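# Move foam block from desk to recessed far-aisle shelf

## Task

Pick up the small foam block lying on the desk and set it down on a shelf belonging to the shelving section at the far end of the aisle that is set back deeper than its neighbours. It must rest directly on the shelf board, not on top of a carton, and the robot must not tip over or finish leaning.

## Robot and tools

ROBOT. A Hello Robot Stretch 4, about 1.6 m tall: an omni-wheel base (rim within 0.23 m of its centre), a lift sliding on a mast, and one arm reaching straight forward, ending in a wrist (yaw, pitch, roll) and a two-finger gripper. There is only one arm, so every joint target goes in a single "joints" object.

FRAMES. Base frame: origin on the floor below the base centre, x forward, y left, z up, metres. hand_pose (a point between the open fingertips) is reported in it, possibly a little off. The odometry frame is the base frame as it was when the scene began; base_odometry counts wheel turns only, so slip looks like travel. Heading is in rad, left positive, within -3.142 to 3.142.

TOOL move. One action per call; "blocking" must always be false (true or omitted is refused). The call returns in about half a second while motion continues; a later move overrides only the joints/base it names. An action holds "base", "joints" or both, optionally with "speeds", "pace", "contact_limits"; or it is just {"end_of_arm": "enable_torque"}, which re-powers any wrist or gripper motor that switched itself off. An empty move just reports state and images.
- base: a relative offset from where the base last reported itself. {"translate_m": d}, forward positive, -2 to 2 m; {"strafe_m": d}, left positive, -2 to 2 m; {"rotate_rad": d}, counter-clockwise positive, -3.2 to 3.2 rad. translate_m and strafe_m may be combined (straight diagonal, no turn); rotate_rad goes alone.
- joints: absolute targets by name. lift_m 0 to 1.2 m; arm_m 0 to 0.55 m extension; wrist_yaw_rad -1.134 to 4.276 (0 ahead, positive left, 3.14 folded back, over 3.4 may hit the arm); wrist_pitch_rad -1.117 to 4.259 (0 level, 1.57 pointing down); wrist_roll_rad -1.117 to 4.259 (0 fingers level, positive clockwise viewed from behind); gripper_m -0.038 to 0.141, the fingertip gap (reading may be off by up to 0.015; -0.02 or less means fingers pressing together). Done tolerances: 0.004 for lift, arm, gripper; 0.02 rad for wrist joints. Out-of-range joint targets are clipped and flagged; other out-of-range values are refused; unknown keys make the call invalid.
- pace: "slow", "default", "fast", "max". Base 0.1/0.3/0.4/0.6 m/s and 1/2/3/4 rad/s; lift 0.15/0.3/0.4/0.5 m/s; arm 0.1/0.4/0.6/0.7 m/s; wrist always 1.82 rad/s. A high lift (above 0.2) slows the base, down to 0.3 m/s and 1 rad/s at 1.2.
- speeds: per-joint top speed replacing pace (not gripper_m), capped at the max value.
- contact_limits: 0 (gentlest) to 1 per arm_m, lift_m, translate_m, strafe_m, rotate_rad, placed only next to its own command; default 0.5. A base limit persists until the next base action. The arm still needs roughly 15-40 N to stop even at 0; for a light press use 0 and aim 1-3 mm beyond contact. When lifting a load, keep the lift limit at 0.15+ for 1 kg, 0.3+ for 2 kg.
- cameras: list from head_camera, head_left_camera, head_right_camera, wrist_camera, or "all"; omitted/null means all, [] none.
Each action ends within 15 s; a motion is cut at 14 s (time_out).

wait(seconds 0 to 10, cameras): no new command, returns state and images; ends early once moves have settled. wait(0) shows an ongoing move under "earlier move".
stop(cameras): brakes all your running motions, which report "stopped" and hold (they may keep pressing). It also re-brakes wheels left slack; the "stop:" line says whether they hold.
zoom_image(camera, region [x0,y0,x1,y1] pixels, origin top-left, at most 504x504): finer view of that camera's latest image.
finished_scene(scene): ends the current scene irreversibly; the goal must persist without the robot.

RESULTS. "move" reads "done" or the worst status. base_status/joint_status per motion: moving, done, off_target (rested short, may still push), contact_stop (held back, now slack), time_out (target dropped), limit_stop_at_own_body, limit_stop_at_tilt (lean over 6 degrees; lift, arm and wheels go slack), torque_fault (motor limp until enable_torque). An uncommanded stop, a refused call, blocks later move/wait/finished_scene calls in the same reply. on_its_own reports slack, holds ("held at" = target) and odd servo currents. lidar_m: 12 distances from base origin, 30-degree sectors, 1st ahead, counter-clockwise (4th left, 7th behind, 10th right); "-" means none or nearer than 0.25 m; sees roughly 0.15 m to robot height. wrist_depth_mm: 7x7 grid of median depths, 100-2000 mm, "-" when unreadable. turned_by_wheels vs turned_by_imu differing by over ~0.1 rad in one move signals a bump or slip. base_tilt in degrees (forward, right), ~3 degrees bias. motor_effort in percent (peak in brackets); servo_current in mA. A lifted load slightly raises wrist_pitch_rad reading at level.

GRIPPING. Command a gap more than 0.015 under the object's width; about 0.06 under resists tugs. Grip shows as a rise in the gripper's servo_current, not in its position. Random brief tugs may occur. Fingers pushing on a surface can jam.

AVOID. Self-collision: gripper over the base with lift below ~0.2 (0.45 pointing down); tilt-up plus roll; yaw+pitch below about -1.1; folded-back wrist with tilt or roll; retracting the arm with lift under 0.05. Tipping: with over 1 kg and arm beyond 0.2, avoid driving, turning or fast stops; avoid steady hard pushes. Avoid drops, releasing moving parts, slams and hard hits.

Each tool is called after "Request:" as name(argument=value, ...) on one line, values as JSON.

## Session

Request:
move(blocking=false)

Scene clock: 0.00 s.
base_odometry: x=+0.000 y=+0.000 heading=+0.000
turned_by_wheels: +0.000
turned_by_imu: +0.000
base_tilt: forward=+0.3 right=+1.3
lidar_m: 1.83 1.83 2.11 1.03 1.04 1.25 1.87 1.89 1.17 1.09 1.06 1.21
base_status: not commanded
joint_positions: lift_m=+0.246 arm_m=+0.002 wrist_yaw_rad=+3.068 wrist_pitch_rad=+0.002 wrist_roll_rad=+0.000 gripper_m=+0.056
joint_status: not commanded
measured_speeds: all 0
motor_effort: lift_m=+20 arm_m=-4 wheel_0=+0 wheel_1=-1 wheel_2=+0
servo_current: wrist_yaw_rad=39 wrist_pitch_rad=46 wrist_roll_rad=26 gripper_m=39
hand_pose: x=-0.1080 y=+0.1084 z=+0.4236 quat_wxyz=(+0.037, -0.001, +0.000, +0.999) (m; base frame)
wrist_depth_mm: - 138 - - - - - / 114 139 - - - - - / 117 140 285 - - - - / 136 177 - - - - - / - 1863 - - - - - / 1397 1464 196 1464 1397 1537 1336 / 1008 917 1060 152 976 1008 1060
pictures: head_camera, head_left_camera, head_right_camera, wrist_camera
camera_calibration:
wrist_camera: T_world_to_cam=[[0.121255, 0.991667, 0.0435218, -0.135582], [0.0279103, 0.0404218, -0.998793, 0.474762], [-0.992229, 0.122323, -0.0227764, 0.118878], [0, 0, 0, 1]] pos_world=[0.121144, 0.10072, 0.482798]

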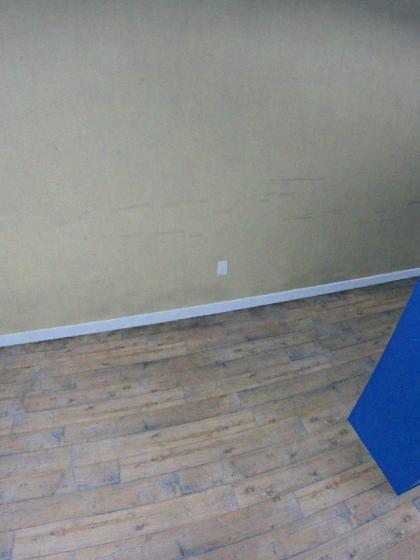

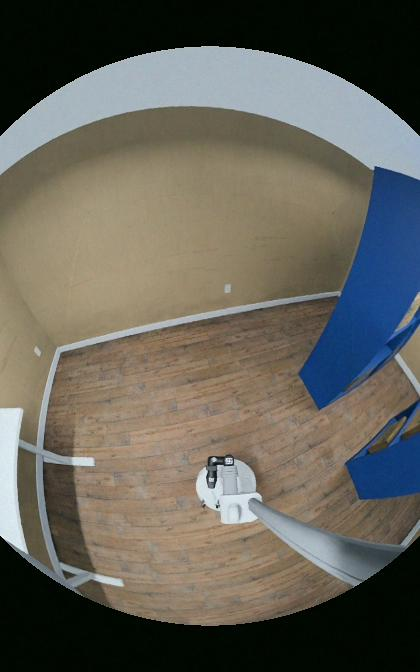

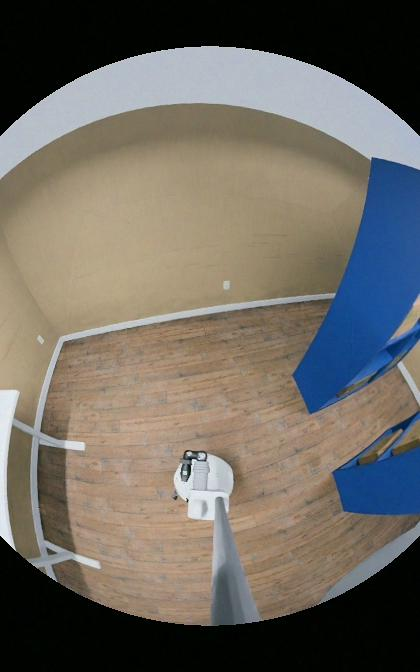

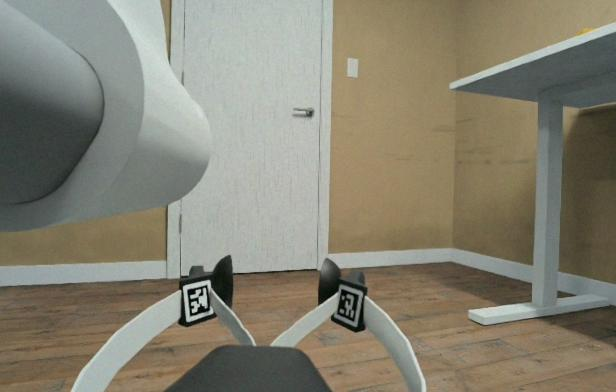

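Request:
move(base={"rotate_rad": 1.85}, joints={"lift_m": 0.95, "wrist_yaw_rad": 0.0, "gripper_m": 0.141, "wrist_pitch_rad": 0.0}, pace="fast", blocking=false, cameras=[])

Request:
wait(seconds=5)

Scene clock: 10.93 s.
move: moving
base_odometry: x=+0.000 y=+0.000 heading=+0.391
turned_by_wheels: +0.391
turned_by_imu: +0.384
base_tilt: forward=+0.4 right=+1.5
lidar_m: 1.83 1.99 1.05 1.03 1.14 1.89 1.86 1.29 1.08 1.06 1.12 1.86
base_status: rotate_rad moving
joint_positions: lift_m=+0.311 arm_m=+0.002 wrist_yaw_rad=+2.412 wrist_pitch_rad=+0.002 wrist_roll_rad=+0.000 gripper_m=+0.076
joint_status: lift_m moving; wrist_yaw_rad moving; wrist_pitch_rad moving; gripper_m moving
measured_speeds: translate_m=-0.001 strafe_m=-0.001 rotate_rad=+1.487 lift_m=+0.248 arm_m=+0.000 wrist_yaw_rad=-1.811 wrist_pitch_rad=+0.000 wrist_roll_rad=+0.000
motor_effort: lift_m=+27(28) arm_m=-4(4) wheel_0=-8(9) wheel_1=-6(8) wheel_2=-10(10)
servo_current: wrist_yaw_rad=65(124) wrist_pitch_rad=46(65) wrist_roll_rad=26(33) gripper_m=72(91)
hand_pose: x=+0.0165 y=+0.2574 z=+0.4887 quat_wxyz=(+0.357, -0.001, +0.000, +0.934) (m; base frame)
wrist_depth_mm: 1618 - - - - - - / 1661 - - - - - - / 1661 - - - - - - / 1661 - - - - - - / 1661 - - - - - - / 1499 1464 200 1661 195 1537 1397 / 1138 1025 1160 149 1098 1138 1182
pictures: none
No camera images: "cameras" was empty.

Scene clock: 13.27 s.
earlier move: done
base_odometry: x=+0.000 y=+0.000 heading=+1.850
turned_by_wheels: +1.458
turned_by_imu: +1.440
base_tilt: forward=+0.2 right=+1.4
lidar_m: 1.04 1.09 1.92 1.85 1.97 1.07 1.06 1.07 1.91 1.81 1.91 1.07
base_status: done
joint_positions: lift_m=+0.950 arm_m=+0.002 wrist_yaw_rad=+0.004 wrist_pitch_rad=+0.002 wrist_roll_rad=+0.000 gripper_m=+0.141
joint_status: all done
measured_speeds: all 0
motor_effort: lift_m=+24(28) arm_m=-4(4) wheel_0=-2(10) wheel_1=+1(9) wheel_2=+1(11)
servo_current: wrist_yaw_rad=39(124) wrist_pitch_rad=52(65) wrist_roll_rad=26(33) gripper_m=46(111)
hand_pose: x=+0.4619 y=-0.0864 z=+1.1273 quat_wxyz=(+1.000, +0.000, +0.001, +0.002) (m; base frame)
wrist_depth_mm: - - - - - - - / - - - - - - - / - - - - - - - / - - - - - - - / - - - - - - - / - 186 - - 197 - - / - - - - - - -
wait: 2.33 of 5 s (the move ended)
pictures: head_camera, head_left_camera, head_right_camera, wrist_camera
camera_calibration:
wrist_camera: T_world_to_cam=[[-0.0444291, -0.998064, 0.0435217, -0.137516], [-0.0247104, -0.0424535, -0.998793, 1.18669], [0.998707, -0.0454509, -0.0227764, -0.209859], [0, 0, 0, 1]] pos_world=[0.232801, -0.0964092, 1.18646]

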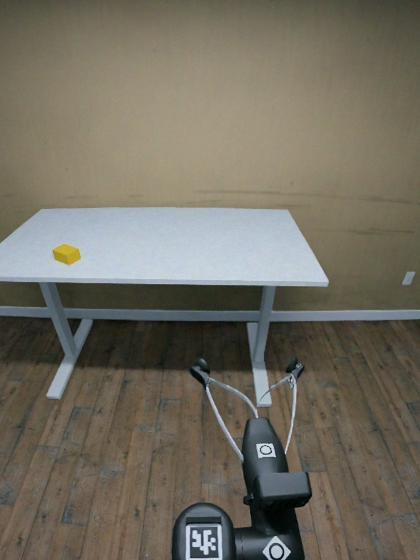

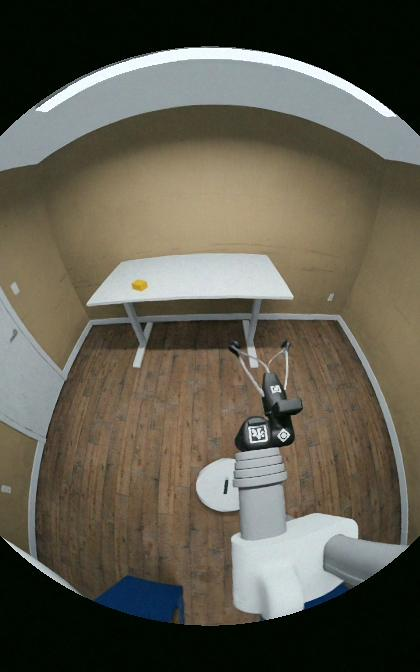

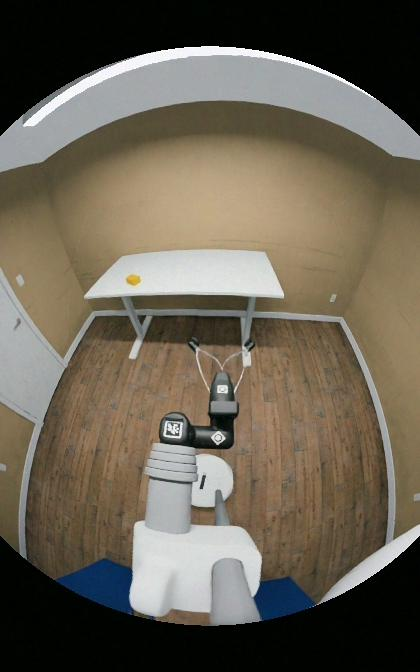

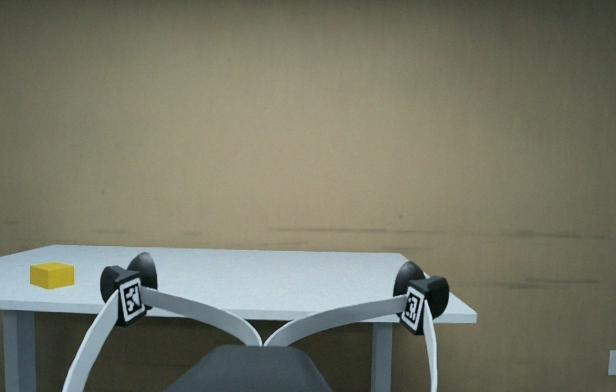

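Request:
zoom_image(camera="head_camera", region=[20, 215, 130, 295])

Scaled by 4.582 from the camera's 420x560 image, which has a finer 1200x1600 frame.

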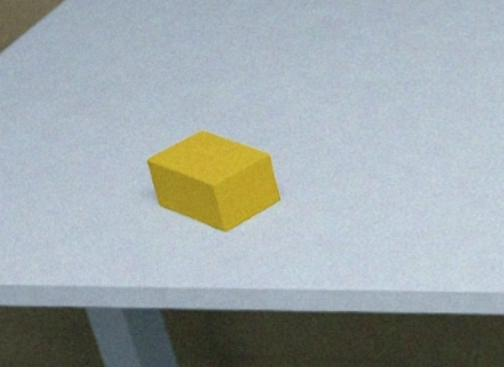

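Request:
move(base={"translate_m": 0.77, "strafe_m": -0.06}, joints={"lift_m": 1.08, "wrist_pitch_rad": 0.5}, pace="default", blocking=false, cameras=[])

Request:
wait(seconds=5, cameras=[])

Request:
move(base={"rotate_rad": 1.04}, blocking=false, cameras=[])

Request:
wait(seconds=4, cameras=["head_camera", "wrist_camera"])

Scene clock: 61.33 s.
move: moving
base_odometry: x=-0.007 y=+0.032 heading=+1.850
turned_by_wheels: +0.000
turned_by_imu: -0.001
base_tilt: forward=+0.2 right=+1.5
lidar_m: 1.01 1.06 1.93 1.85 1.96 1.08 1.10 1.11 1.91 1.82 1.91 1.05
base_status: translate_m moving; strafe_m moving
joint_positions: lift_m=+0.989 arm_m=+0.002 wrist_yaw_rad=+0.003 wrist_pitch_rad=+0.482 wrist_roll_rad=+0.000 gripper_m=+0.141
joint_status: lift_m moving; wrist_pitch_rad moving
measured_speeds: translate_m=+0.125 strafe_m=-0.009 rotate_rad=-0.002 lift_m=+0.148 arm_m=+0.000 wrist_yaw_rad=-0.002 wrist_pitch_rad=+0.578 wrist_roll_rad=+0.000
motor_effort: lift_m=+26(26) arm_m=-4(4) wheel_0=+6(7) wheel_1=+4(6) wheel_2=-8(10)
servo_current: wrist_yaw_rad=39(46) wrist_pitch_rad=59(78) wrist_roll_rad=33(33) gripper_m=52(52)
hand_pose: x=+0.4290 y=-0.0866 z=+1.0334 quat_wxyz=(+0.971, +0.000, +0.238, +0.002) (m; base frame)
wrist_depth_mm: - - - - - - - / - - - - - - - / - - - - - - - / - - - - 1255 - - / 1863 1863 1808 1983 1366 1983 - / 1430 190 1618 1618 200 1708 1708 / 1308 1336 1430 - 1336 1366 1430
pictures: none
No camera images: "cameras" was empty.

Scene clock: 64.90 s.
earlier move: done
base_odometry: x=-0.155 y=+0.757 heading=+1.850
turned_by_wheels: +0.000
turned_by_imu: -0.001
base_tilt: forward=+0.5 right=+1.5
lidar_m: 0.27 0.29 0.42 1.84 1.99 1.84 1.79 1.88 1.85 1.78 0.41 0.29
base_status: done
joint_positions: lift_m=+1.080 arm_m=+0.002 wrist_yaw_rad=+0.003 wrist_pitch_rad=+0.500 wrist_roll_rad=+0.000 gripper_m=+0.141
joint_status: all done
measured_speeds: all 0
motor_effort: lift_m=+24(26) arm_m=-4(4) wheel_0=+2(7) wheel_1=+0(6) wheel_2=+1(11)
servo_current: wrist_yaw_rad=33(46) wrist_pitch_rad=39(78) wrist_roll_rad=26(39) gripper_m=39(59)
hand_pose: x=+0.4266 y=-0.0866 z=+1.1197 quat_wxyz=(+0.969, +0.000, +0.247, +0.002) (m; base frame)
wrist_depth_mm: - - - - - - - / - - - - - - - / - - - - - - - / - - - - - - - / - - - - - - - / - 185 - - 195 - - / - - - - - - -
wait: 3.57 of 5 s (the move ended)
pictures: none
No camera images: "cameras" was empty.

Scene clock: 65.40 s.
move: moving
base_odometry: x=-0.155 y=+0.757 heading=+2.028
turned_by_wheels: +0.177
turned_by_imu: +0.175
base_tilt: forward=+0.5 right=+1.3
lidar_m: 0.27 0.32 0.54 1.85 2.16 1.83 1.79 2.18 1.81 1.77 0.34 0.29
base_status: rotate_rad moving
joint_positions: lift_m=+1.080 arm_m=+0.002 wrist_yaw_rad=+0.003 wrist_pitch_rad=+0.500 wrist_roll_rad=+0.000 gripper_m=+0.141
joint_status: not commanded
measured_speeds: translate_m=+0.001 strafe_m=+0.000 rotate_rad=+0.673 lift_m=+0.000 arm_m=+0.000 wrist_yaw_rad=+0.000 wrist_pitch_rad=+0.000 wrist_roll_rad=+0.000
motor_effort: lift_m=+24(24) arm_m=-4(4) wheel_0=-7(7) wheel_1=-6(6) wheel_2=-6(7)
servo_current: wrist_yaw_rad=33(46) wrist_pitch_rad=39(52) wrist_roll_rad=26(26) gripper_m=46(52)
hand_pose: x=+0.4266 y=-0.0866 z=+1.1197 quat_wxyz=(+0.969, +0.000, +0.247, +0.002) (m; base frame)
wrist_depth_mm: - - - - - - - / - - - - - - - / - - - - - - - / - - - - - - - / - - - - - - - / - 186 - - 195 - - / - - - - - - -
pictures: none
No camera images: "cameras" was empty.

Scene clock: 67.13 s.
earlier move: done
base_odometry: x=-0.155 y=+0.757 heading=+2.890
turned_by_wheels: +0.862
turned_by_imu: +0.851
base_tilt: forward=+0.4 right=+1.3
lidar_m: 0.41 1.88 1.98 1.84 1.80 1.86 1.87 1.80 0.42 0.29 0.28 0.29
base_status: done
joint_positions: lift_m=+1.080 arm_m=+0.002 wrist_yaw_rad=+0.003 wrist_pitch_rad=+0.500 wrist_roll_rad=+0.000 gripper_m=+0.141
joint_status: not commanded
measured_speeds: all 0
motor_effort: lift_m=+24(24) arm_m=-4(4) wheel_0=-2(7) wheel_1=-3(6) wheel_2=-1(8)
servo_current: wrist_yaw_rad=39(46) wrist_pitch_rad=39(52) wrist_roll_rad=33(33) gripper_m=46(59)
hand_pose: x=+0.4266 y=-0.0866 z=+1.1197 quat_wxyz=(+0.969, +0.000, +0.247, +0.002) (m; base frame)
wrist_depth_mm: 1366 - - - - - - / 1464 - - - - - - / - 1576 - - - - - / - 1708 - - - - - / - 1808 1863 - - - - / 1661 189 1576 - 195 - - / 1430 1366 1464 - - - -
wait: 1.73 of 4 s (the move ended)
pictures: head_camera, wrist_camera
camera_calibration:
wrist_camera: T_world_to_cam=[[-0.0181319, -0.997965, 0.0611378, -0.169885], [-0.498491, -0.0439827, -0.865778, 1.23124], [0.866705, -0.0461748, -0.496679, 0.412049], [0, 0, 0, 1]] pos_world=[0.253557, -0.0963595, 1.28102]

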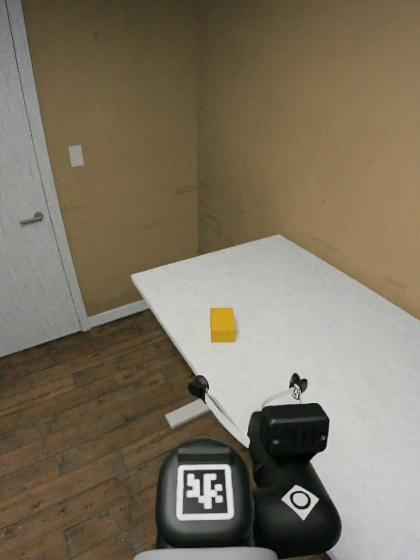

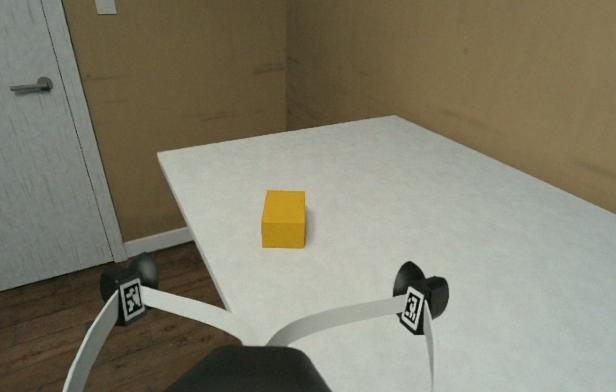

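Request:
move(joints={"arm_m": 0.27, "lift_m": 1.0}, blocking=false, cameras=[])

Request:
wait(seconds=4, cameras=["wrist_camera"])

Scene clock: 76.63 s.
move: moving
base_odometry: x=-0.155 y=+0.757 heading=+2.890
turned_by_wheels: +0.000
turned_by_imu: -0.001
base_tilt: forward=+0.4 right=+1.5
lidar_m: 0.42 1.87 1.96 1.86 1.81 1.86 1.86 1.78 0.39 0.30 0.27 0.30
base_status: not commanded
joint_positions: lift_m=+1.041 arm_m=+0.054 wrist_yaw_rad=+0.003 wrist_pitch_rad=+0.500 wrist_roll_rad=+0.000 gripper_m=+0.141
joint_status: lift_m moving; arm_m moving
measured_speeds: translate_m=+0.000 strafe_m=+0.000 rotate_rad=+0.000 lift_m=-0.149 arm_m=+0.198 wrist_yaw_rad=+0.000 wrist_pitch_rad=+0.000 wrist_roll_rad=+0.000
motor_effort: lift_m=+13(21) arm_m=+8(9) wheel_0=-2(2) wheel_1=-3(4) wheel_2=-1(1)
servo_current: wrist_yaw_rad=33(46) wrist_pitch_rad=46(46) wrist_roll_rad=33(33) gripper_m=46(52)
hand_pose: x=+0.4787 y=-0.0866 z=+1.0812 quat_wxyz=(+0.969, +0.000, +0.247, +0.002) (m; base frame)
wrist_depth_mm: 1308 - - - - - - / 1397 - - - - - - / 1537 - - - - - - / - 1661 - - - - - / - 1808 - - - - - / 1576 190 473 - 195 - - / 1397 1397 1430 - - - -
pictures: none
No camera images: "cameras" was empty.

Scene clock: 78.07 s.
earlier move: done
base_odometry: x=-0.155 y=+0.757 heading=+2.890
turned_by_wheels: +0.000
turned_by_imu: +0.000
base_tilt: forward=+0.4 right=+1.5
lidar_m: 0.43 1.86 1.99 1.85 1.81 1.86 1.86 1.80 0.42 0.30 0.27 0.29
base_status: not commanded
joint_positions: lift_m=+1.000 arm_m=+0.270 wrist_yaw_rad=+0.003 wrist_pitch_rad=+0.500 wrist_roll_rad=+0.000 gripper_m=+0.141
joint_status: all done
measured_speeds: all 0
motor_effort: lift_m=+14(21) arm_m=+7(11) wheel_0=-2(2) wheel_1=-3(4) wheel_2=-1(1)
servo_current: wrist_yaw_rad=39(46) wrist_pitch_rad=52(59) wrist_roll_rad=26(33) gripper_m=46(52)
hand_pose: x=+0.6940 y=-0.0866 z=+1.0404 quat_wxyz=(+0.969, +0.000, +0.247, +0.002) (m; base frame)
wrist_depth_mm: - - - - - - - / 1205 - - - - - - / 1281 - - - - - - / 1397 - - - - - - / 1537 433 - 370 - - - / 1499 189 314 306 195 - - / 1308 1255 - - - - -
wait: 1.43 of 4 s (the move ended)
pictures: wrist_camera
camera_calibration:
wrist_camera: T_world_to_cam=[[-0.0181442, -0.997964, 0.06114, -0.160188], [-0.49858, -0.0439738, -0.865728, 1.29596], [0.866654, -0.0461912, -0.496767, 0.141004], [0, 0, 0, 1]] pos_world=[0.521031, -0.096361, 1.20179]

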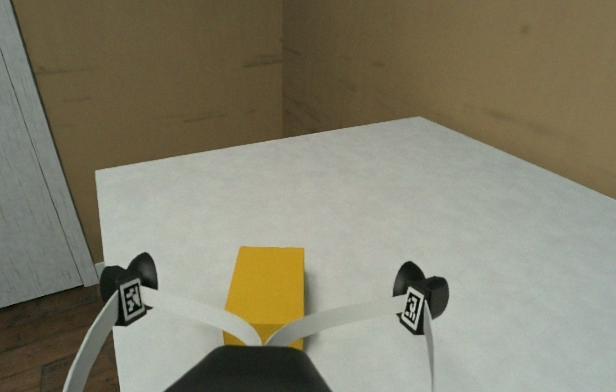

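Request:
move(joints={"arm_m": 0.341, "lift_m": 0.8965}, contact_limits={"arm_m": 0.2, "lift_m": 0.2}, blocking=false, cameras=[])

Request:
wait(seconds=3, cameras=["wrist_camera"])

Scene clock: 106.50 s.
move: moving
base_odometry: x=-0.155 y=+0.757 heading=+2.890
turned_by_wheels: +0.000
turned_by_imu: -0.001
base_tilt: forward=+0.3 right=+1.5
lidar_m: 0.42 1.86 1.98 1.87 1.79 1.85 1.87 1.79 0.40 0.28 0.26 0.30
base_status: not commanded
joint_positions: lift_m=+0.961 arm_m=+0.319 wrist_yaw_rad=+0.003 wrist_pitch_rad=+0.500 wrist_roll_rad=+0.000 gripper_m=+0.141
joint_status: lift_m moving; arm_m moving
measured_speeds: translate_m=+0.000 strafe_m=+0.000 rotate_rad=+0.000 lift_m=-0.149 arm_m=+0.139 wrist_yaw_rad=+0.000 wrist_pitch_rad=+0.000 wrist_roll_rad=+0.000
motor_effort: lift_m=+13(14) arm_m=+9(10) wheel_0=-2(2) wheel_1=-3(3) wheel_2=-1(1)
servo_current: wrist_yaw_rad=39(39) wrist_pitch_rad=33(46) wrist_roll_rad=26(33) gripper_m=46(52)
contact_limits: arm_m 0.2; lift_m 0.2
hand_pose: x=+0.7432 y=-0.0866 z=+1.0012 quat_wxyz=(+0.969, +0.000, +0.247, +0.002) (m; base frame)
wrist_depth_mm: - - - - - - - / - - - - - - - / 1229 - - - - - - / 1308 - - - - - - / 1397 - - - - - - / 1397 186 279 262 195 - - / 1308 - - - - - -
pictures: none
No camera images: "cameras" was empty.

Scene clock: 107.47 s.
earlier move: done
base_odometry: x=-0.155 y=+0.757 heading=+2.890
turned_by_wheels: +0.000
turned_by_imu: +0.000
base_tilt: forward=+0.4 right=+1.4
lidar_m: 0.43 1.86 1.98 1.86 1.80 1.87 1.88 1.79 0.38 0.30 0.27 0.30
base_status: not commanded
joint_positions: lift_m=+0.897 arm_m=+0.341 wrist_yaw_rad=+0.003 wrist_pitch_rad=+0.500 wrist_roll_rad=+0.000 gripper_m=+0.141
joint_status: all done
measured_speeds: all 0
motor_effort: lift_m=+14(16) arm_m=+7(10) wheel_0=-2(2) wheel_1=-3(4) wheel_2=-1(1)
servo_current: wrist_yaw_rad=39(46) wrist_pitch_rad=46(52) wrist_roll_rad=20(39) gripper_m=46(52)
contact_limits: arm_m 0.2; lift_m 0.2
hand_pose: x=+0.7651 y=-0.0866 z=+0.9369 quat_wxyz=(+0.969, +0.000, +0.247, +0.002) (m; base frame)
wrist_depth_mm: - - - - - - - / - - - - - - - / 1281 - - - - - - / - - 259 - - - - / - - 216 218 - - - / - 185 192 189 195 - - / - - 206 - - - -
wait: 0.97 of 3 s (the move ended)
pictures: wrist_camera
camera_calibration:
wrist_camera: T_world_to_cam=[[-0.018161, -0.997964, 0.0611401, -0.152565], [-0.498587, -0.0439651, -0.865724, 1.24177], [0.866649, -0.0462061, -0.496774, 0.0280721], [0, 0, 0, 1]] pos_world=[0.592034, -0.0963624, 1.09831]

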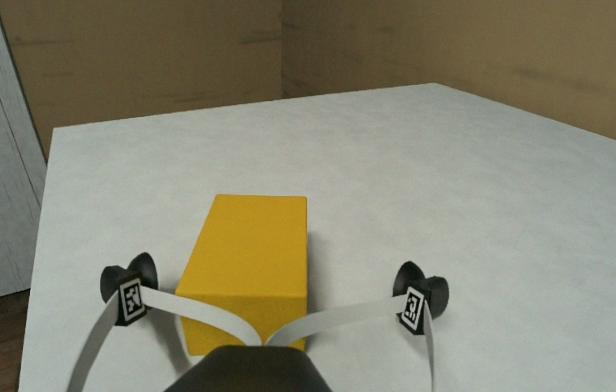

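Request:
move(base={"strafe_m": 0.012}, pace="slow", blocking=false, cameras=[])

Request:
wait(seconds=1.5, cameras=["wrist_camera"])

Request:
move(joints={"gripper_m": 0.01}, blocking=false, cameras=[])

Request:
wait(seconds=3, cameras=["wrist_camera"])

Scene clock: 187.10 s.
move: moving
base_odometry: x=-0.157 y=+0.746 heading=+2.890
turned_by_wheels: +0.000
turned_by_imu: -0.001
base_tilt: forward=+0.5 right=+1.4
lidar_m: 0.44 1.85 1.98 1.84 1.80 1.85 1.85 1.79 0.41 0.29 0.28 0.32
base_status: strafe_m moving
joint_positions: lift_m=+0.897 arm_m=+0.341 wrist_yaw_rad=+0.003 wrist_pitch_rad=+0.500 wrist_roll_rad=+0.000 gripper_m=+0.141
joint_status: not commanded
measured_speeds: translate_m=+0.000 strafe_m=+0.016 rotate_rad=+0.000 lift_m=+0.000 arm_m=+0.000 wrist_yaw_rad=+0.000 wrist_pitch_rad=+0.000 wrist_roll_rad=+0.000
motor_effort: lift_m=+14(14) arm_m=+7(7) wheel_0=-3(7) wheel_1=+4(5) wheel_2=-1(1)
servo_current: wrist_yaw_rad=39(39) wrist_pitch_rad=52(52) wrist_roll_rad=26(33) gripper_m=52(52)
contact_limits: arm_m 0.2; lift_m 0.2
hand_pose: x=+0.7651 y=-0.0866 z=+0.9369 quat_wxyz=(+0.969, +0.000, +0.247, +0.002) (m; base frame)
wrist_depth_mm: - - - - - - - / 1138 - - - - - - / 1205 - - - - - - / - - - 262 - - - / - - 216 218 - - - / 1308 186 193 192 195 - - / 1182 - - 109 - - -
pictures: none
No camera images: "cameras" was empty.

Scene clock: 187.53 s.
earlier move: done
base_odometry: x=-0.158 y=+0.745 heading=+2.890
turned_by_wheels: +0.000
turned_by_imu: +0.000
base_tilt: forward=+0.6 right=+1.3
lidar_m: 0.44 1.86 1.98 1.84 1.78 1.84 1.88 1.80 0.41 0.30 0.27 0.29
base_status: done
joint_positions: lift_m=+0.897 arm_m=+0.341 wrist_yaw_rad=+0.003 wrist_pitch_rad=+0.500 wrist_roll_rad=+0.000 gripper_m=+0.141
joint_status: not commanded
measured_speeds: all 0
motor_effort: lift_m=+14(14) arm_m=+7(7) wheel_0=-2(7) wheel_1=+1(5) wheel_2=+0(2)
servo_current: wrist_yaw_rad=33(39) wrist_pitch_rad=46(52) wrist_roll_rad=33(33) gripper_m=39(52)
contact_limits: arm_m 0.2; lift_m 0.2
hand_pose: x=+0.7651 y=-0.0866 z=+0.9369 quat_wxyz=(+0.969, +0.000, +0.247, +0.002) (m; base frame)
wrist_depth_mm: - - - - - - - / 1138 - - - - - - / 1205 - - - - - - / - - - 260 - - - / - - 217 219 - - - / 1308 185 193 189 194 - - / 1182 - - 109 - - -
wait: 0.43 of 1.5 s (the move ended)
pictures: wrist_camera
camera_calibration:
wrist_camera: T_world_to_cam=[[-0.0181609, -0.997964, 0.0611399, -0.152565], [-0.498587, -0.043965, -0.865724, 1.24177], [0.866649, -0.0462059, -0.496774, 0.0280718], [0, 0, 0, 1]] pos_world=[0.592034, -0.0963623, 1.09831]

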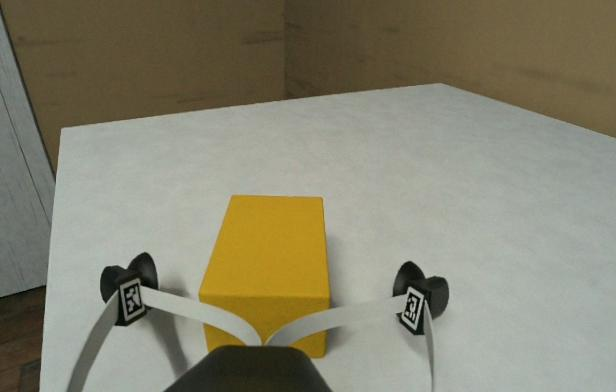

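Scene clock: 188.03 s.
move: moving
base_odometry: x=-0.158 y=+0.745 heading=+2.890
turned_by_wheels: +0.000
turned_by_imu: +0.000
base_tilt: forward=+0.5 right=+1.3
lidar_m: 0.43 1.85 1.95 1.83 1.79 1.86 1.88 1.80 0.42 0.30 0.27 0.30
base_status: not commanded
joint_positions: lift_m=+0.897 arm_m=+0.341 wrist_yaw_rad=+0.003 wrist_pitch_rad=+0.500 wrist_roll_rad=+0.000 gripper_m=+0.129
joint_status: gripper_m moving
measured_speeds: all 0
motor_effort: lift_m=+14(14) arm_m=+7(7) wheel_0=-2(2) wheel_1=+1(1) wheel_2=+0(0)
servo_current: wrist_yaw_rad=33(39) wrist_pitch_rad=39(59) wrist_roll_rad=26(33) gripper_m=104(104)
contact_limits: arm_m 0.2; lift_m 0.2
hand_pose: x=+0.7651 y=-0.0866 z=+0.9369 quat_wxyz=(+0.969, +0.000, +0.247, +0.002) (m; base frame)
wrist_depth_mm: - - - - - - - / 1138 - - - - - - / 1229 - - - - - - / - - - 263 - - - / - - 217 219 - - - / 1336 184 193 193 193 - - / 1182 - - - - - -
pictures: none
No camera images: "cameras" was empty.

Scene clock: 189.77 s.
earlier move: done
base_odometry: x=-0.158 y=+0.745 heading=+2.890
turned_by_wheels: +0.000
turned_by_imu: +0.000
base_tilt: forward=+0.5 right=+1.4
lidar_m: 0.44 1.86 1.98 1.85 1.79 1.85 1.87 1.80 0.42 0.29 0.27 0.31
base_status: not commanded
joint_positions: lift_m=+0.897 arm_m=+0.341 wrist_yaw_rad=+0.003 wrist_pitch_rad=+0.500 wrist_roll_rad=+0.000 gripper_m=+0.011
joint_status: all done
measured_speeds: all 0
motor_effort: lift_m=+14(14) arm_m=+7(7) wheel_0=-2(2) wheel_1=+1(1) wheel_2=+0(0)
servo_current: wrist_yaw_rad=33(46) wrist_pitch_rad=52(59) wrist_roll_rad=33(33) gripper_m=111(286)
contact_limits: arm_m 0.2; lift_m 0.2
hand_pose: x=+0.7650 y=-0.0866 z=+0.9369 quat_wxyz=(+0.969, +0.000, +0.247, +0.002) (m; base frame)
wrist_depth_mm: - - - - - - - / 1160 - - - - - - / 1255 - - - - - - / - - - 243 - - - / - - 200 213 - - - / 1308 174 175 177 180 - - / 1160 - - 132 - - -
wait: 1.73 of 3 s (the move ended)
pictures: wrist_camera
camera_calibration:
wrist_camera: T_world_to_cam=[[-0.0181575, -0.997964, 0.0611414, -0.152568], [-0.498634, -0.0439655, -0.865697, 1.24177], [0.866623, -0.046206, -0.49682, 0.0281348], [0, 0, 0, 1]] pos_world=[0.592036, -0.0963623, 1.0983]

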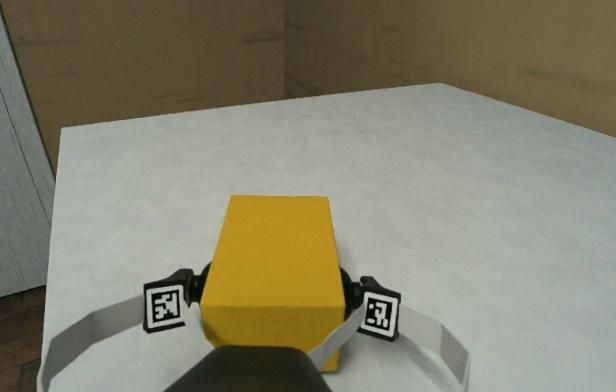

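Request:
move(joints={"lift_m": 1.0}, blocking=false, cameras=[])

Request:
move(joints={"arm_m": 0.0}, blocking=false, cameras=[])

Request:
wait(seconds=2, cameras=["wrist_camera"])

Request:
move(base={"rotate_rad": 2.1}, joints={"lift_m": 0.85}, blocking=false, cameras=[])

Request:
wait(seconds=4)

Scene clock: 204.93 s.
move: moving
base_odometry: x=-0.158 y=+0.745 heading=+2.890
turned_by_wheels: +0.000
turned_by_imu: -0.001
base_tilt: forward=+0.4 right=+1.3
lidar_m: 0.45 1.84 1.98 1.85 1.80 1.86 1.86 1.79 0.42 0.31 0.28 0.30
base_status: not commanded
joint_positions: lift_m=+0.935 arm_m=+0.341 wrist_yaw_rad=+0.003 wrist_pitch_rad=+0.500 wrist_roll_rad=+0.000 gripper_m=+0.011
joint_status: lift_m moving
measured_speeds: translate_m=+0.000 strafe_m=+0.000 rotate_rad=+0.000 lift_m=+0.149 arm_m=+0.000 wrist_yaw_rad=+0.000 wrist_pitch_rad=+0.000 wrist_roll_rad=+0.000
motor_effort: lift_m=+25(26) arm_m=+7(7) wheel_0=-2(2) wheel_1=+1(1) wheel_2=+0(0)
servo_current: wrist_yaw_rad=33(46) wrist_pitch_rad=52(52) wrist_roll_rad=26(33) gripper_m=124(130)
contact_limits: arm_m 0.2
hand_pose: x=+0.7650 y=-0.0866 z=+0.9753 quat_wxyz=(+0.969, +0.000, +0.247, +0.002) (m; base frame)
wrist_depth_mm: - - - - - - - / 1182 - - - - - - / 1255 - - - - - - / 1366 - - 245 - - - / - - 201 212 - - - / 1336 174 175 177 180 - - / 1205 - - 132 - - -
pictures: none
No camera images: "cameras" was empty.

Scene clock: 205.43 s.
move: moving
base_odometry: x=-0.158 y=+0.745 heading=+2.890
turned_by_wheels: +0.000
turned_by_imu: +0.000
base_tilt: forward=+0.1 right=+1.5
lidar_m: 0.44 1.86 1.98 1.83 1.80 1.84 1.88 1.80 0.42 0.30 0.29 0.30
base_status: not commanded
joint_positions: lift_m=+0.996 arm_m=+0.289 wrist_yaw_rad=+0.003 wrist_pitch_rad=+0.500 wrist_roll_rad=+0.000 gripper_m=+0.011
joint_status: lift_m moving; arm_m moving
joint sent to its limit — arm_m, lower limit.
measured_speeds: translate_m=+0.000 strafe_m=+0.000 rotate_rad=+0.000 lift_m=+0.054 arm_m=-0.198 wrist_yaw_rad=+0.000 wrist_pitch_rad=+0.000 wrist_roll_rad=+0.000
motor_effort: lift_m=+24(27) arm_m=-6(10) wheel_0=-2(2) wheel_1=+1(1) wheel_2=+0(0)
servo_current: wrist_yaw_rad=39(39) wrist_pitch_rad=39(52) wrist_roll_rad=33(33) gripper_m=111(130)
hand_pose: x=+0.7131 y=-0.0866 z=+1.0356 quat_wxyz=(+0.969, +0.000, +0.247, +0.002) (m; base frame)
wrist_depth_mm: - - - - - - - / 1182 - - - - - - / 1281 - - - - - - / 1397 - - 244 - - - / 1499 - 201 214 - - - / 1430 174 174 177 179 - - / 1281 - - 132 - - -
pictures: none
No camera images: "cameras" was empty.

Scene clock: 207.07 s.
earlier move: done
base_odometry: x=-0.158 y=+0.745 heading=+2.890
turned_by_wheels: +0.000
turned_by_imu: +0.000
base_tilt: forward=+0.2 right=+1.5
lidar_m: 0.44 1.87 1.97 1.84 1.79 1.86 1.88 1.80 0.42 0.31 0.28 0.32
base_status: not commanded
joint_positions: lift_m=+1.000 arm_m=+0.002 wrist_yaw_rad=+0.003 wrist_pitch_rad=+0.500 wrist_roll_rad=+0.000 gripper_m=+0.011
joint_status: all done
joint sent to its limit — arm_m, lower limit.
measured_speeds: all 0
motor_effort: lift_m=+24(27) arm_m=-6(10) wheel_0=-2(2) wheel_1=+1(1) wheel_2=+0(0)
servo_current: wrist_yaw_rad=26(46) wrist_pitch_rad=39(52) wrist_roll_rad=26(33) gripper_m=130(130)
hand_pose: x=+0.4268 y=-0.0866 z=+1.0396 quat_wxyz=(+0.969, +0.000, +0.247, +0.002) (m; base frame)
wrist_depth_mm: 1397 - - - - - - / 1464 - - - - - - / 1537 1576 - - - - - / - 1708 256 244 - - - / 1708 1808 221 212 - - - / 1464 177 178 177 180 - - / 1308 1308 1308 132 - - -
wait: 1.63 of 2 s (the move ended)
pictures: wrist_camera
camera_calibration:
wrist_camera: T_world_to_cam=[[-0.0181666, -0.997964, 0.0611443, -0.16499], [-0.498754, -0.0439571, -0.865628, 1.16194], [0.866553, -0.0462215, -0.49694, 0.37245], [0, 0, 0, 1]] pos_world=[0.253778, -0.0963637, 1.20098]

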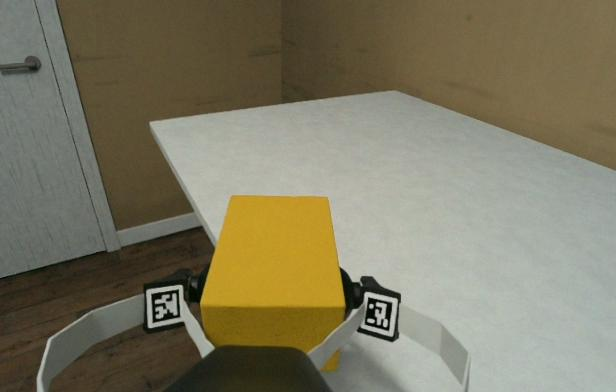

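Scene clock: 207.57 s.
move: moving
base_odometry: x=-0.158 y=+0.745 heading=+3.099
turned_by_wheels: +0.209
turned_by_imu: +0.206
base_tilt: forward=+0.1 right=+1.3
lidar_m: 0.59 1.84 2.17 1.80 1.80 2.16 1.79 1.78 0.37 0.28 0.28 0.34
base_status: rotate_rad moving
joint_positions: lift_m=+0.961 arm_m=+0.002 wrist_yaw_rad=+0.003 wrist_pitch_rad=+0.500 wrist_roll_rad=+0.000 gripper_m=+0.011
joint_status: lift_m moving
measured_speeds: translate_m=-0.001 strafe_m=+0.000 rotate_rad=+0.788 lift_m=-0.149 arm_m=+0.000 wrist_yaw_rad=+0.000 wrist_pitch_rad=+0.000 wrist_roll_rad=+0.000
motor_effort: lift_m=+11(24) arm_m=-6(7) wheel_0=-6(7) wheel_1=-5(6) wheel_2=-7(7)
servo_current: wrist_yaw_rad=33(39) wrist_pitch_rad=39(46) wrist_roll_rad=20(33) gripper_m=117(124)
hand_pose: x=+0.4268 y=-0.0866 z=+1.0012 quat_wxyz=(+0.969, +0.000, +0.247, +0.002) (m; base frame)
wrist_depth_mm: - 1464 - - - - - / - 1576 - - - - - / - 1708 - - - - - / - - 1808 247 - - - / 1708 1756 220 212 - - - / 1464 177 179 177 180 - - / 1255 1255 1255 132 - - -
pictures: none
No camera images: "cameras" was empty.

Scene clock: 209.70 s.
earlier move: done
base_odometry: x=-0.158 y=+0.745 heading=-1.294
turned_by_wheels: +1.890
turned_by_imu: +1.866
base_tilt: forward=+0.6 right=+1.2
lidar_m: 1.80 1.84 1.88 1.78 0.42 0.30 0.31 0.34 0.44 1.88 1.99 1.86
base_status: done
joint_positions: lift_m=+0.850 arm_m=+0.002 wrist_yaw_rad=+0.003 wrist_pitch_rad=+0.500 wrist_roll_rad=+0.000 gripper_m=+0.011
joint_status: all done
measured_speeds: all 0
motor_effort: lift_m=+14(24) arm_m=-6(7) wheel_0=-3(8) wheel_1=-3(7) wheel_2=-1(9)
servo_current: wrist_yaw_rad=46(46) wrist_pitch_rad=33(52) wrist_roll_rad=33(39) gripper_m=130(130)
hand_pose: x=+0.4268 y=-0.0866 z=+0.8904 quat_wxyz=(+0.969, +0.000, +0.247, +0.002) (m; base frame)
wrist_depth_mm: - - - - - - - / - - - - - - - / - - - - - - - / - 1921 256 - - - - / 1661 1576 220 213 1618 1756 1708 / 1366 177 179 176 181 1430 1366 / 1118 1160 1138 132 1160 1118 1229
wait: 2.13 of 4 s (the move ended)
pictures: head_camera, head_left_camera, head_right_camera, wrist_camera
camera_calibration:
wrist_camera: T_world_to_cam=[[-0.0181669, -0.997964, 0.0611445, -0.155867], [-0.498754, -0.0439571, -0.865628, 1.03278], [0.866553, -0.0462218, -0.49694, 0.298308], [0, 0, 0, 1]] pos_world=[0.253771, -0.0963638, 1.05177]

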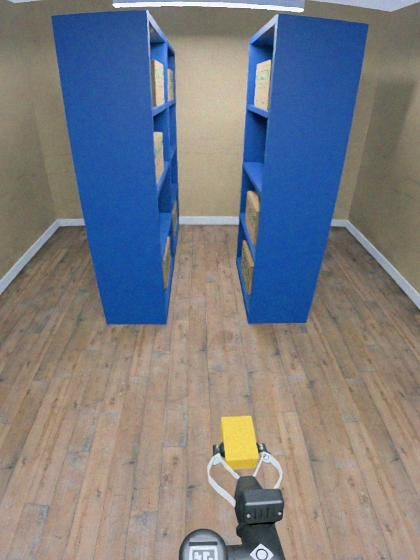

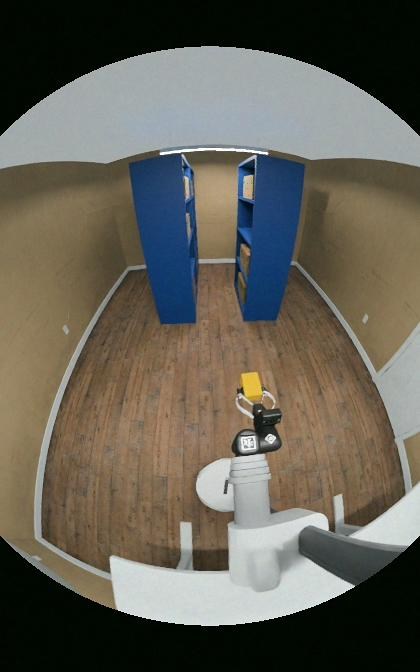

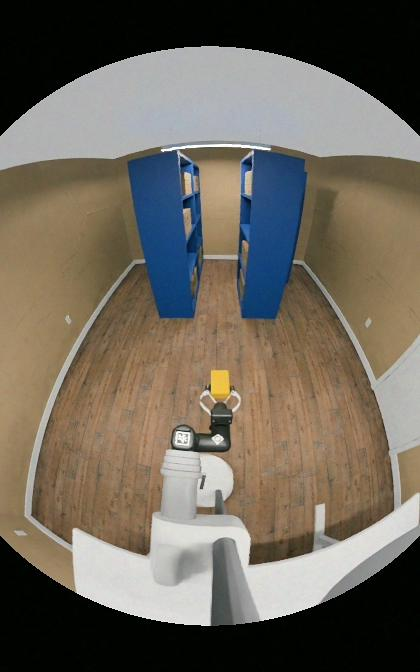

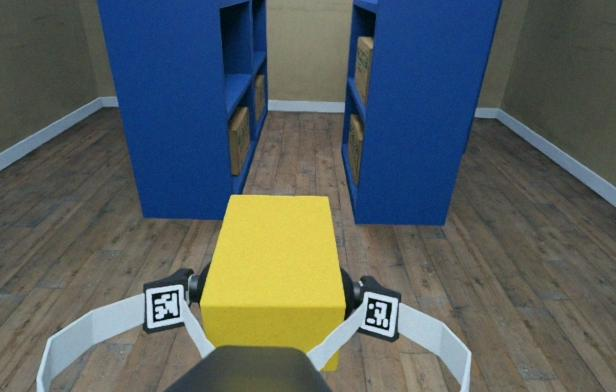

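Request:
move(base={"translate_m": 1.55, "strafe_m": -0.06}, pace="fast", blocking=false, cameras=[])

Request:
wait(seconds=8)

Scene clock: 231.17 s.
move: moving
base_odometry: x=-0.147 y=+0.702 heading=-1.294
turned_by_wheels: +0.000
turned_by_imu: -0.001
base_tilt: forward=+0.3 right=+1.3
lidar_m: 1.76 1.79 1.87 1.78 0.48 0.34 0.33 0.35 0.49 1.83 1.98 1.81
base_status: translate_m moving; strafe_m moving
joint_positions: lift_m=+0.850 arm_m=+0.002 wrist_yaw_rad=+0.003 wrist_pitch_rad=+0.500 wrist_roll_rad=+0.000 gripper_m=+0.011
joint_status: not commanded
measured_speeds: translate_m=+0.169 strafe_m=-0.006 rotate_rad=+0.007 lift_m=+0.000 arm_m=+0.000 wrist_yaw_rad=+0.000 wrist_pitch_rad=+0.000 wrist_roll_rad=+0.000
motor_effort: lift_m=+14(15) arm_m=-6(7) wheel_0=+7(8) wheel_1=+8(8) wheel_2=-10(11)
servo_current: wrist_yaw_rad=39(46) wrist_pitch_rad=46(46) wrist_roll_rad=33(33) gripper_m=117(124)
hand_pose: x=+0.4267 y=-0.0866 z=+0.8904 quat_wxyz=(+0.969, +0.000, +0.247, +0.002) (m; base frame)
wrist_depth_mm: - - - - - - - / - - - - - - - / - - - - - - - / - 1983 1708 - - - - / 1618 1576 221 213 1708 1708 1708 / 1336 177 178 177 181 1464 1397 / 1138 1160 1138 132 1182 1118 1229
pictures: none
No camera images: "cameras" was empty.

Scene clock: 236.53 s.
earlier move: done
base_odometry: x=+0.209 y=-0.762 heading=-1.294
turned_by_wheels: +0.000
turned_by_imu: -0.002
base_tilt: forward=+0.4 right=+1.5
lidar_m: 1.14 0.42 0.38 1.84 1.93 2.63 2.19 1.93 1.94 1.85 0.37 0.41
base_status: done
joint_positions: lift_m=+0.850 arm_m=+0.002 wrist_yaw_rad=+0.003 wrist_pitch_rad=+0.500 wrist_roll_rad=+0.000 gripper_m=+0.011
joint_status: not commanded
measured_speeds: all 0
motor_effort: lift_m=+15(15) arm_m=-6(7) wheel_0=+0(9) wheel_1=+0(8) wheel_2=+2(13)
servo_current: wrist_yaw_rad=39(52) wrist_pitch_rad=33(59) wrist_roll_rad=33(39) gripper_m=124(130)
hand_pose: x=+0.4267 y=-0.0866 z=+0.8903 quat_wxyz=(+0.969, +0.000, +0.247, +0.002) (m; base frame)
wrist_depth_mm: - - 1708 - - - - / - - 1863 - - - - / - - 1983 - 699 640 621 / - - 1537 - 931 517 512 / - - 203 213 759 442 397 / - 177 178 177 181 415 343 / - 931 1118 132 788 402 364
wait: 5.37 of 8 s (the move ended)
pictures: head_camera, head_left_camera, head_right_camera, wrist_camera
camera_calibration:
wrist_camera: T_world_to_cam=[[-0.0181706, -0.997964, 0.0611444, -0.155863], [-0.498754, -0.0439551, -0.865628, 1.03271], [0.866553, -0.046225, -0.49694, 0.298286], [0, 0, 0, 1]] pos_world=[0.253757, -0.0963641, 1.05171]

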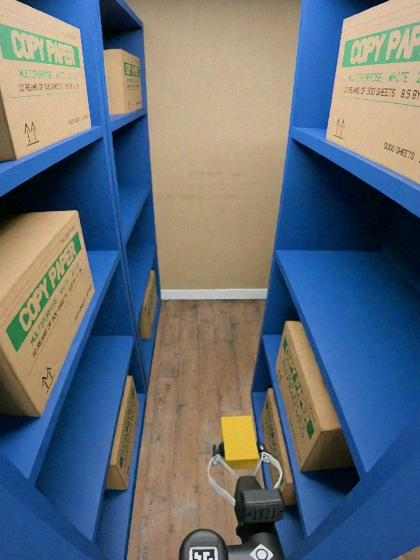

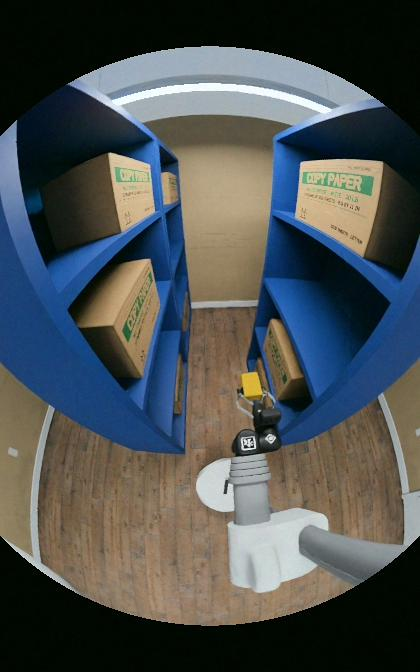

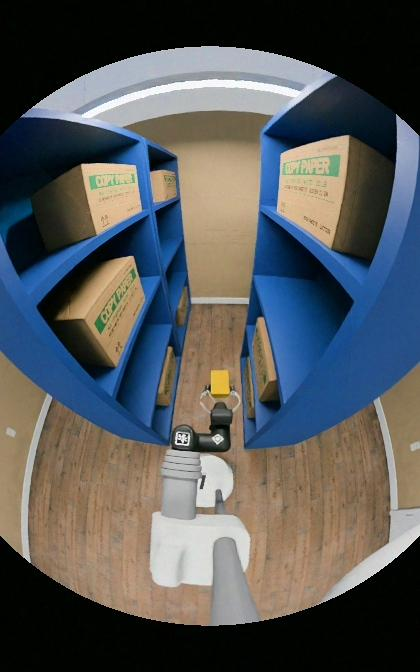

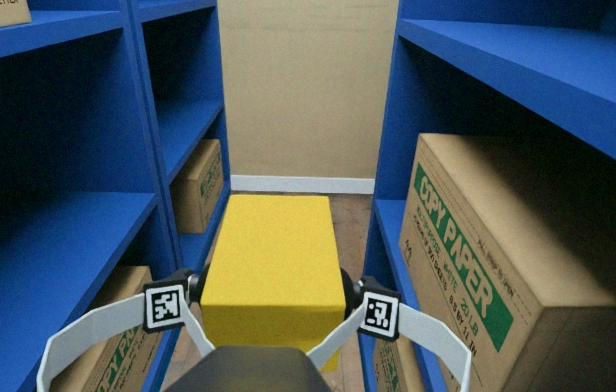

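Request:
move(base={"translate_m": 1.47}, pace="fast", contact_limits={"translate_m": 0.3}, blocking=false, cameras=[])

Request:
wait(seconds=8)

Scene clock: 250.10 s.
move: moving
base_odometry: x=+0.221 y=-0.804 heading=-1.294
turned_by_wheels: +0.000
turned_by_imu: -0.001
base_tilt: forward=+0.4 right=+1.3
lidar_m: 1.12 0.42 0.36 1.85 1.93 2.66 2.23 1.97 1.95 1.85 0.34 0.41
base_status: translate_m moving
joint_positions: lift_m=+0.850 arm_m=+0.002 wrist_yaw_rad=+0.003 wrist_pitch_rad=+0.500 wrist_roll_rad=+0.000 gripper_m=+0.011
joint_status: not commanded
measured_speeds: translate_m=+0.167 strafe_m=+0.000 rotate_rad=+0.001 lift_m=+0.000 arm_m=+0.000 wrist_yaw_rad=+0.000 wrist_pitch_rad=+0.000 wrist_roll_rad=+0.000
motor_effort: lift_m=+15(15) arm_m=-6(6) wheel_0=+7(8) wheel_1=+5(8) wheel_2=-10(10)
servo_current: wrist_yaw_rad=39(39) wrist_pitch_rad=46(46) wrist_roll_rad=26(33) gripper_m=124(130)
contact_limits: translate_m 0.3
hand_pose: x=+0.4267 y=-0.0866 z=+0.8903 quat_wxyz=(+0.969, +0.000, +0.247, +0.002) (m; base frame)
wrist_depth_mm: - - 1576 - - - - / - - 1756 - - - - / - - - - - 640 615 / - - 1537 - 759 508 508 / - - 203 213 732 436 397 / - 176 178 177 181 404 338 / - 960 1118 131 768 394 320
pictures: none
No camera images: "cameras" was empty.

Scene clock: 254.90 s.
earlier move: done
base_odometry: x=+0.611 y=-2.176 heading=-1.294
turned_by_wheels: +0.000
turned_by_imu: -0.002
base_tilt: forward=+0.4 right=+1.4
lidar_m: 0.63 0.44 0.31 0.28 0.29 0.41 1.15 0.41 0.38 0.72 0.75 0.66
base_status: done
joint_positions: lift_m=+0.850 arm_m=+0.002 wrist_yaw_rad=+0.003 wrist_pitch_rad=+0.500 wrist_roll_rad=+0.000 gripper_m=+0.011
joint_status: not commanded
measured_speeds: all 0
motor_effort: lift_m=+15(15) arm_m=-6(7) wheel_0=+0(8) wheel_1=+1(8) wheel_2=+0(12)
servo_current: wrist_yaw_rad=39(52) wrist_pitch_rad=46(52) wrist_roll_rad=33(33) gripper_m=117(130)
contact_limits: translate_m 0.3
hand_pose: x=+0.4267 y=-0.0866 z=+0.8903 quat_wxyz=(+0.969, +0.000, +0.247, +0.002) (m; base frame)
wrist_depth_mm: - - - - - - - / - - - - - - - / - - - - - - - / - - - 245 - - - / - - 202 212 - - - / 559 174 178 176 180 - - / - - - 132 - - -
wait: 4.80 of 8 s (the move ended)
pictures: head_camera, head_left_camera, head_right_camera, wrist_camera
camera_calibration:
wrist_camera: T_world_to_cam=[[-0.018171, -0.997964, 0.0611443, -0.155863], [-0.498754, -0.0439549, -0.865628, 1.03271], [0.866553, -0.0462253, -0.49694, 0.298287], [0, 0, 0, 1]] pos_world=[0.253757, -0.0963641, 1.05171]

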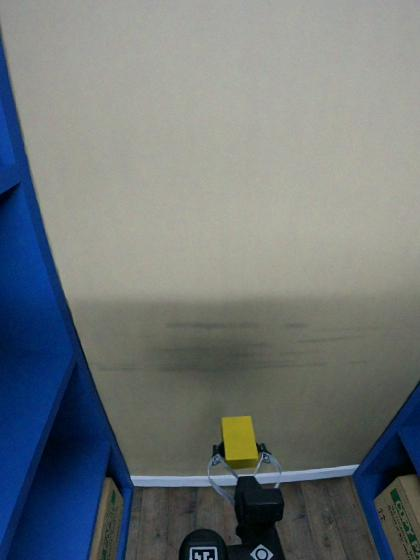

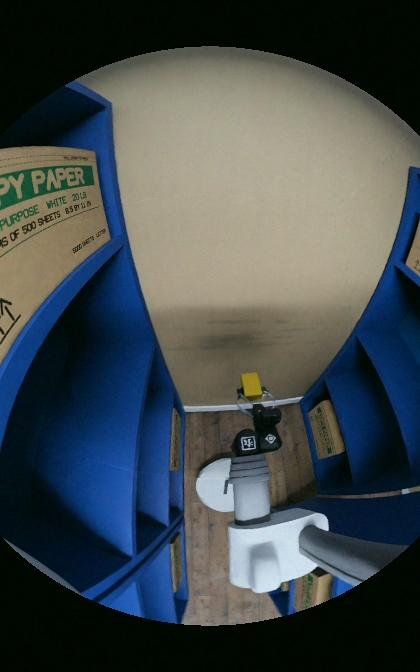

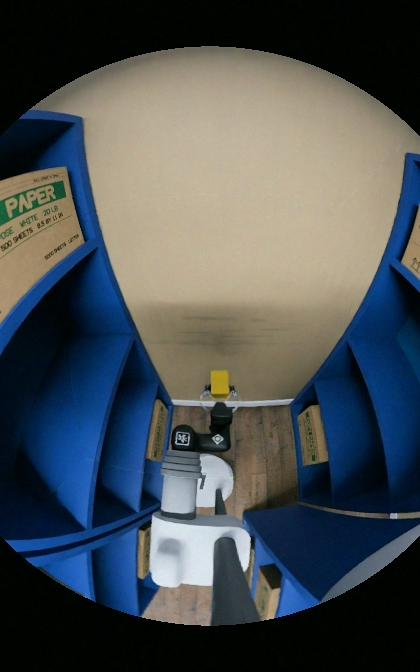

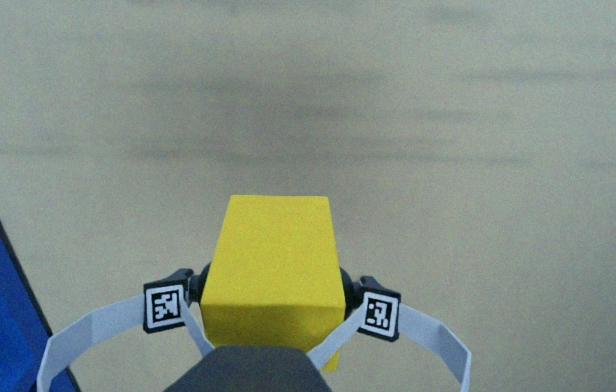

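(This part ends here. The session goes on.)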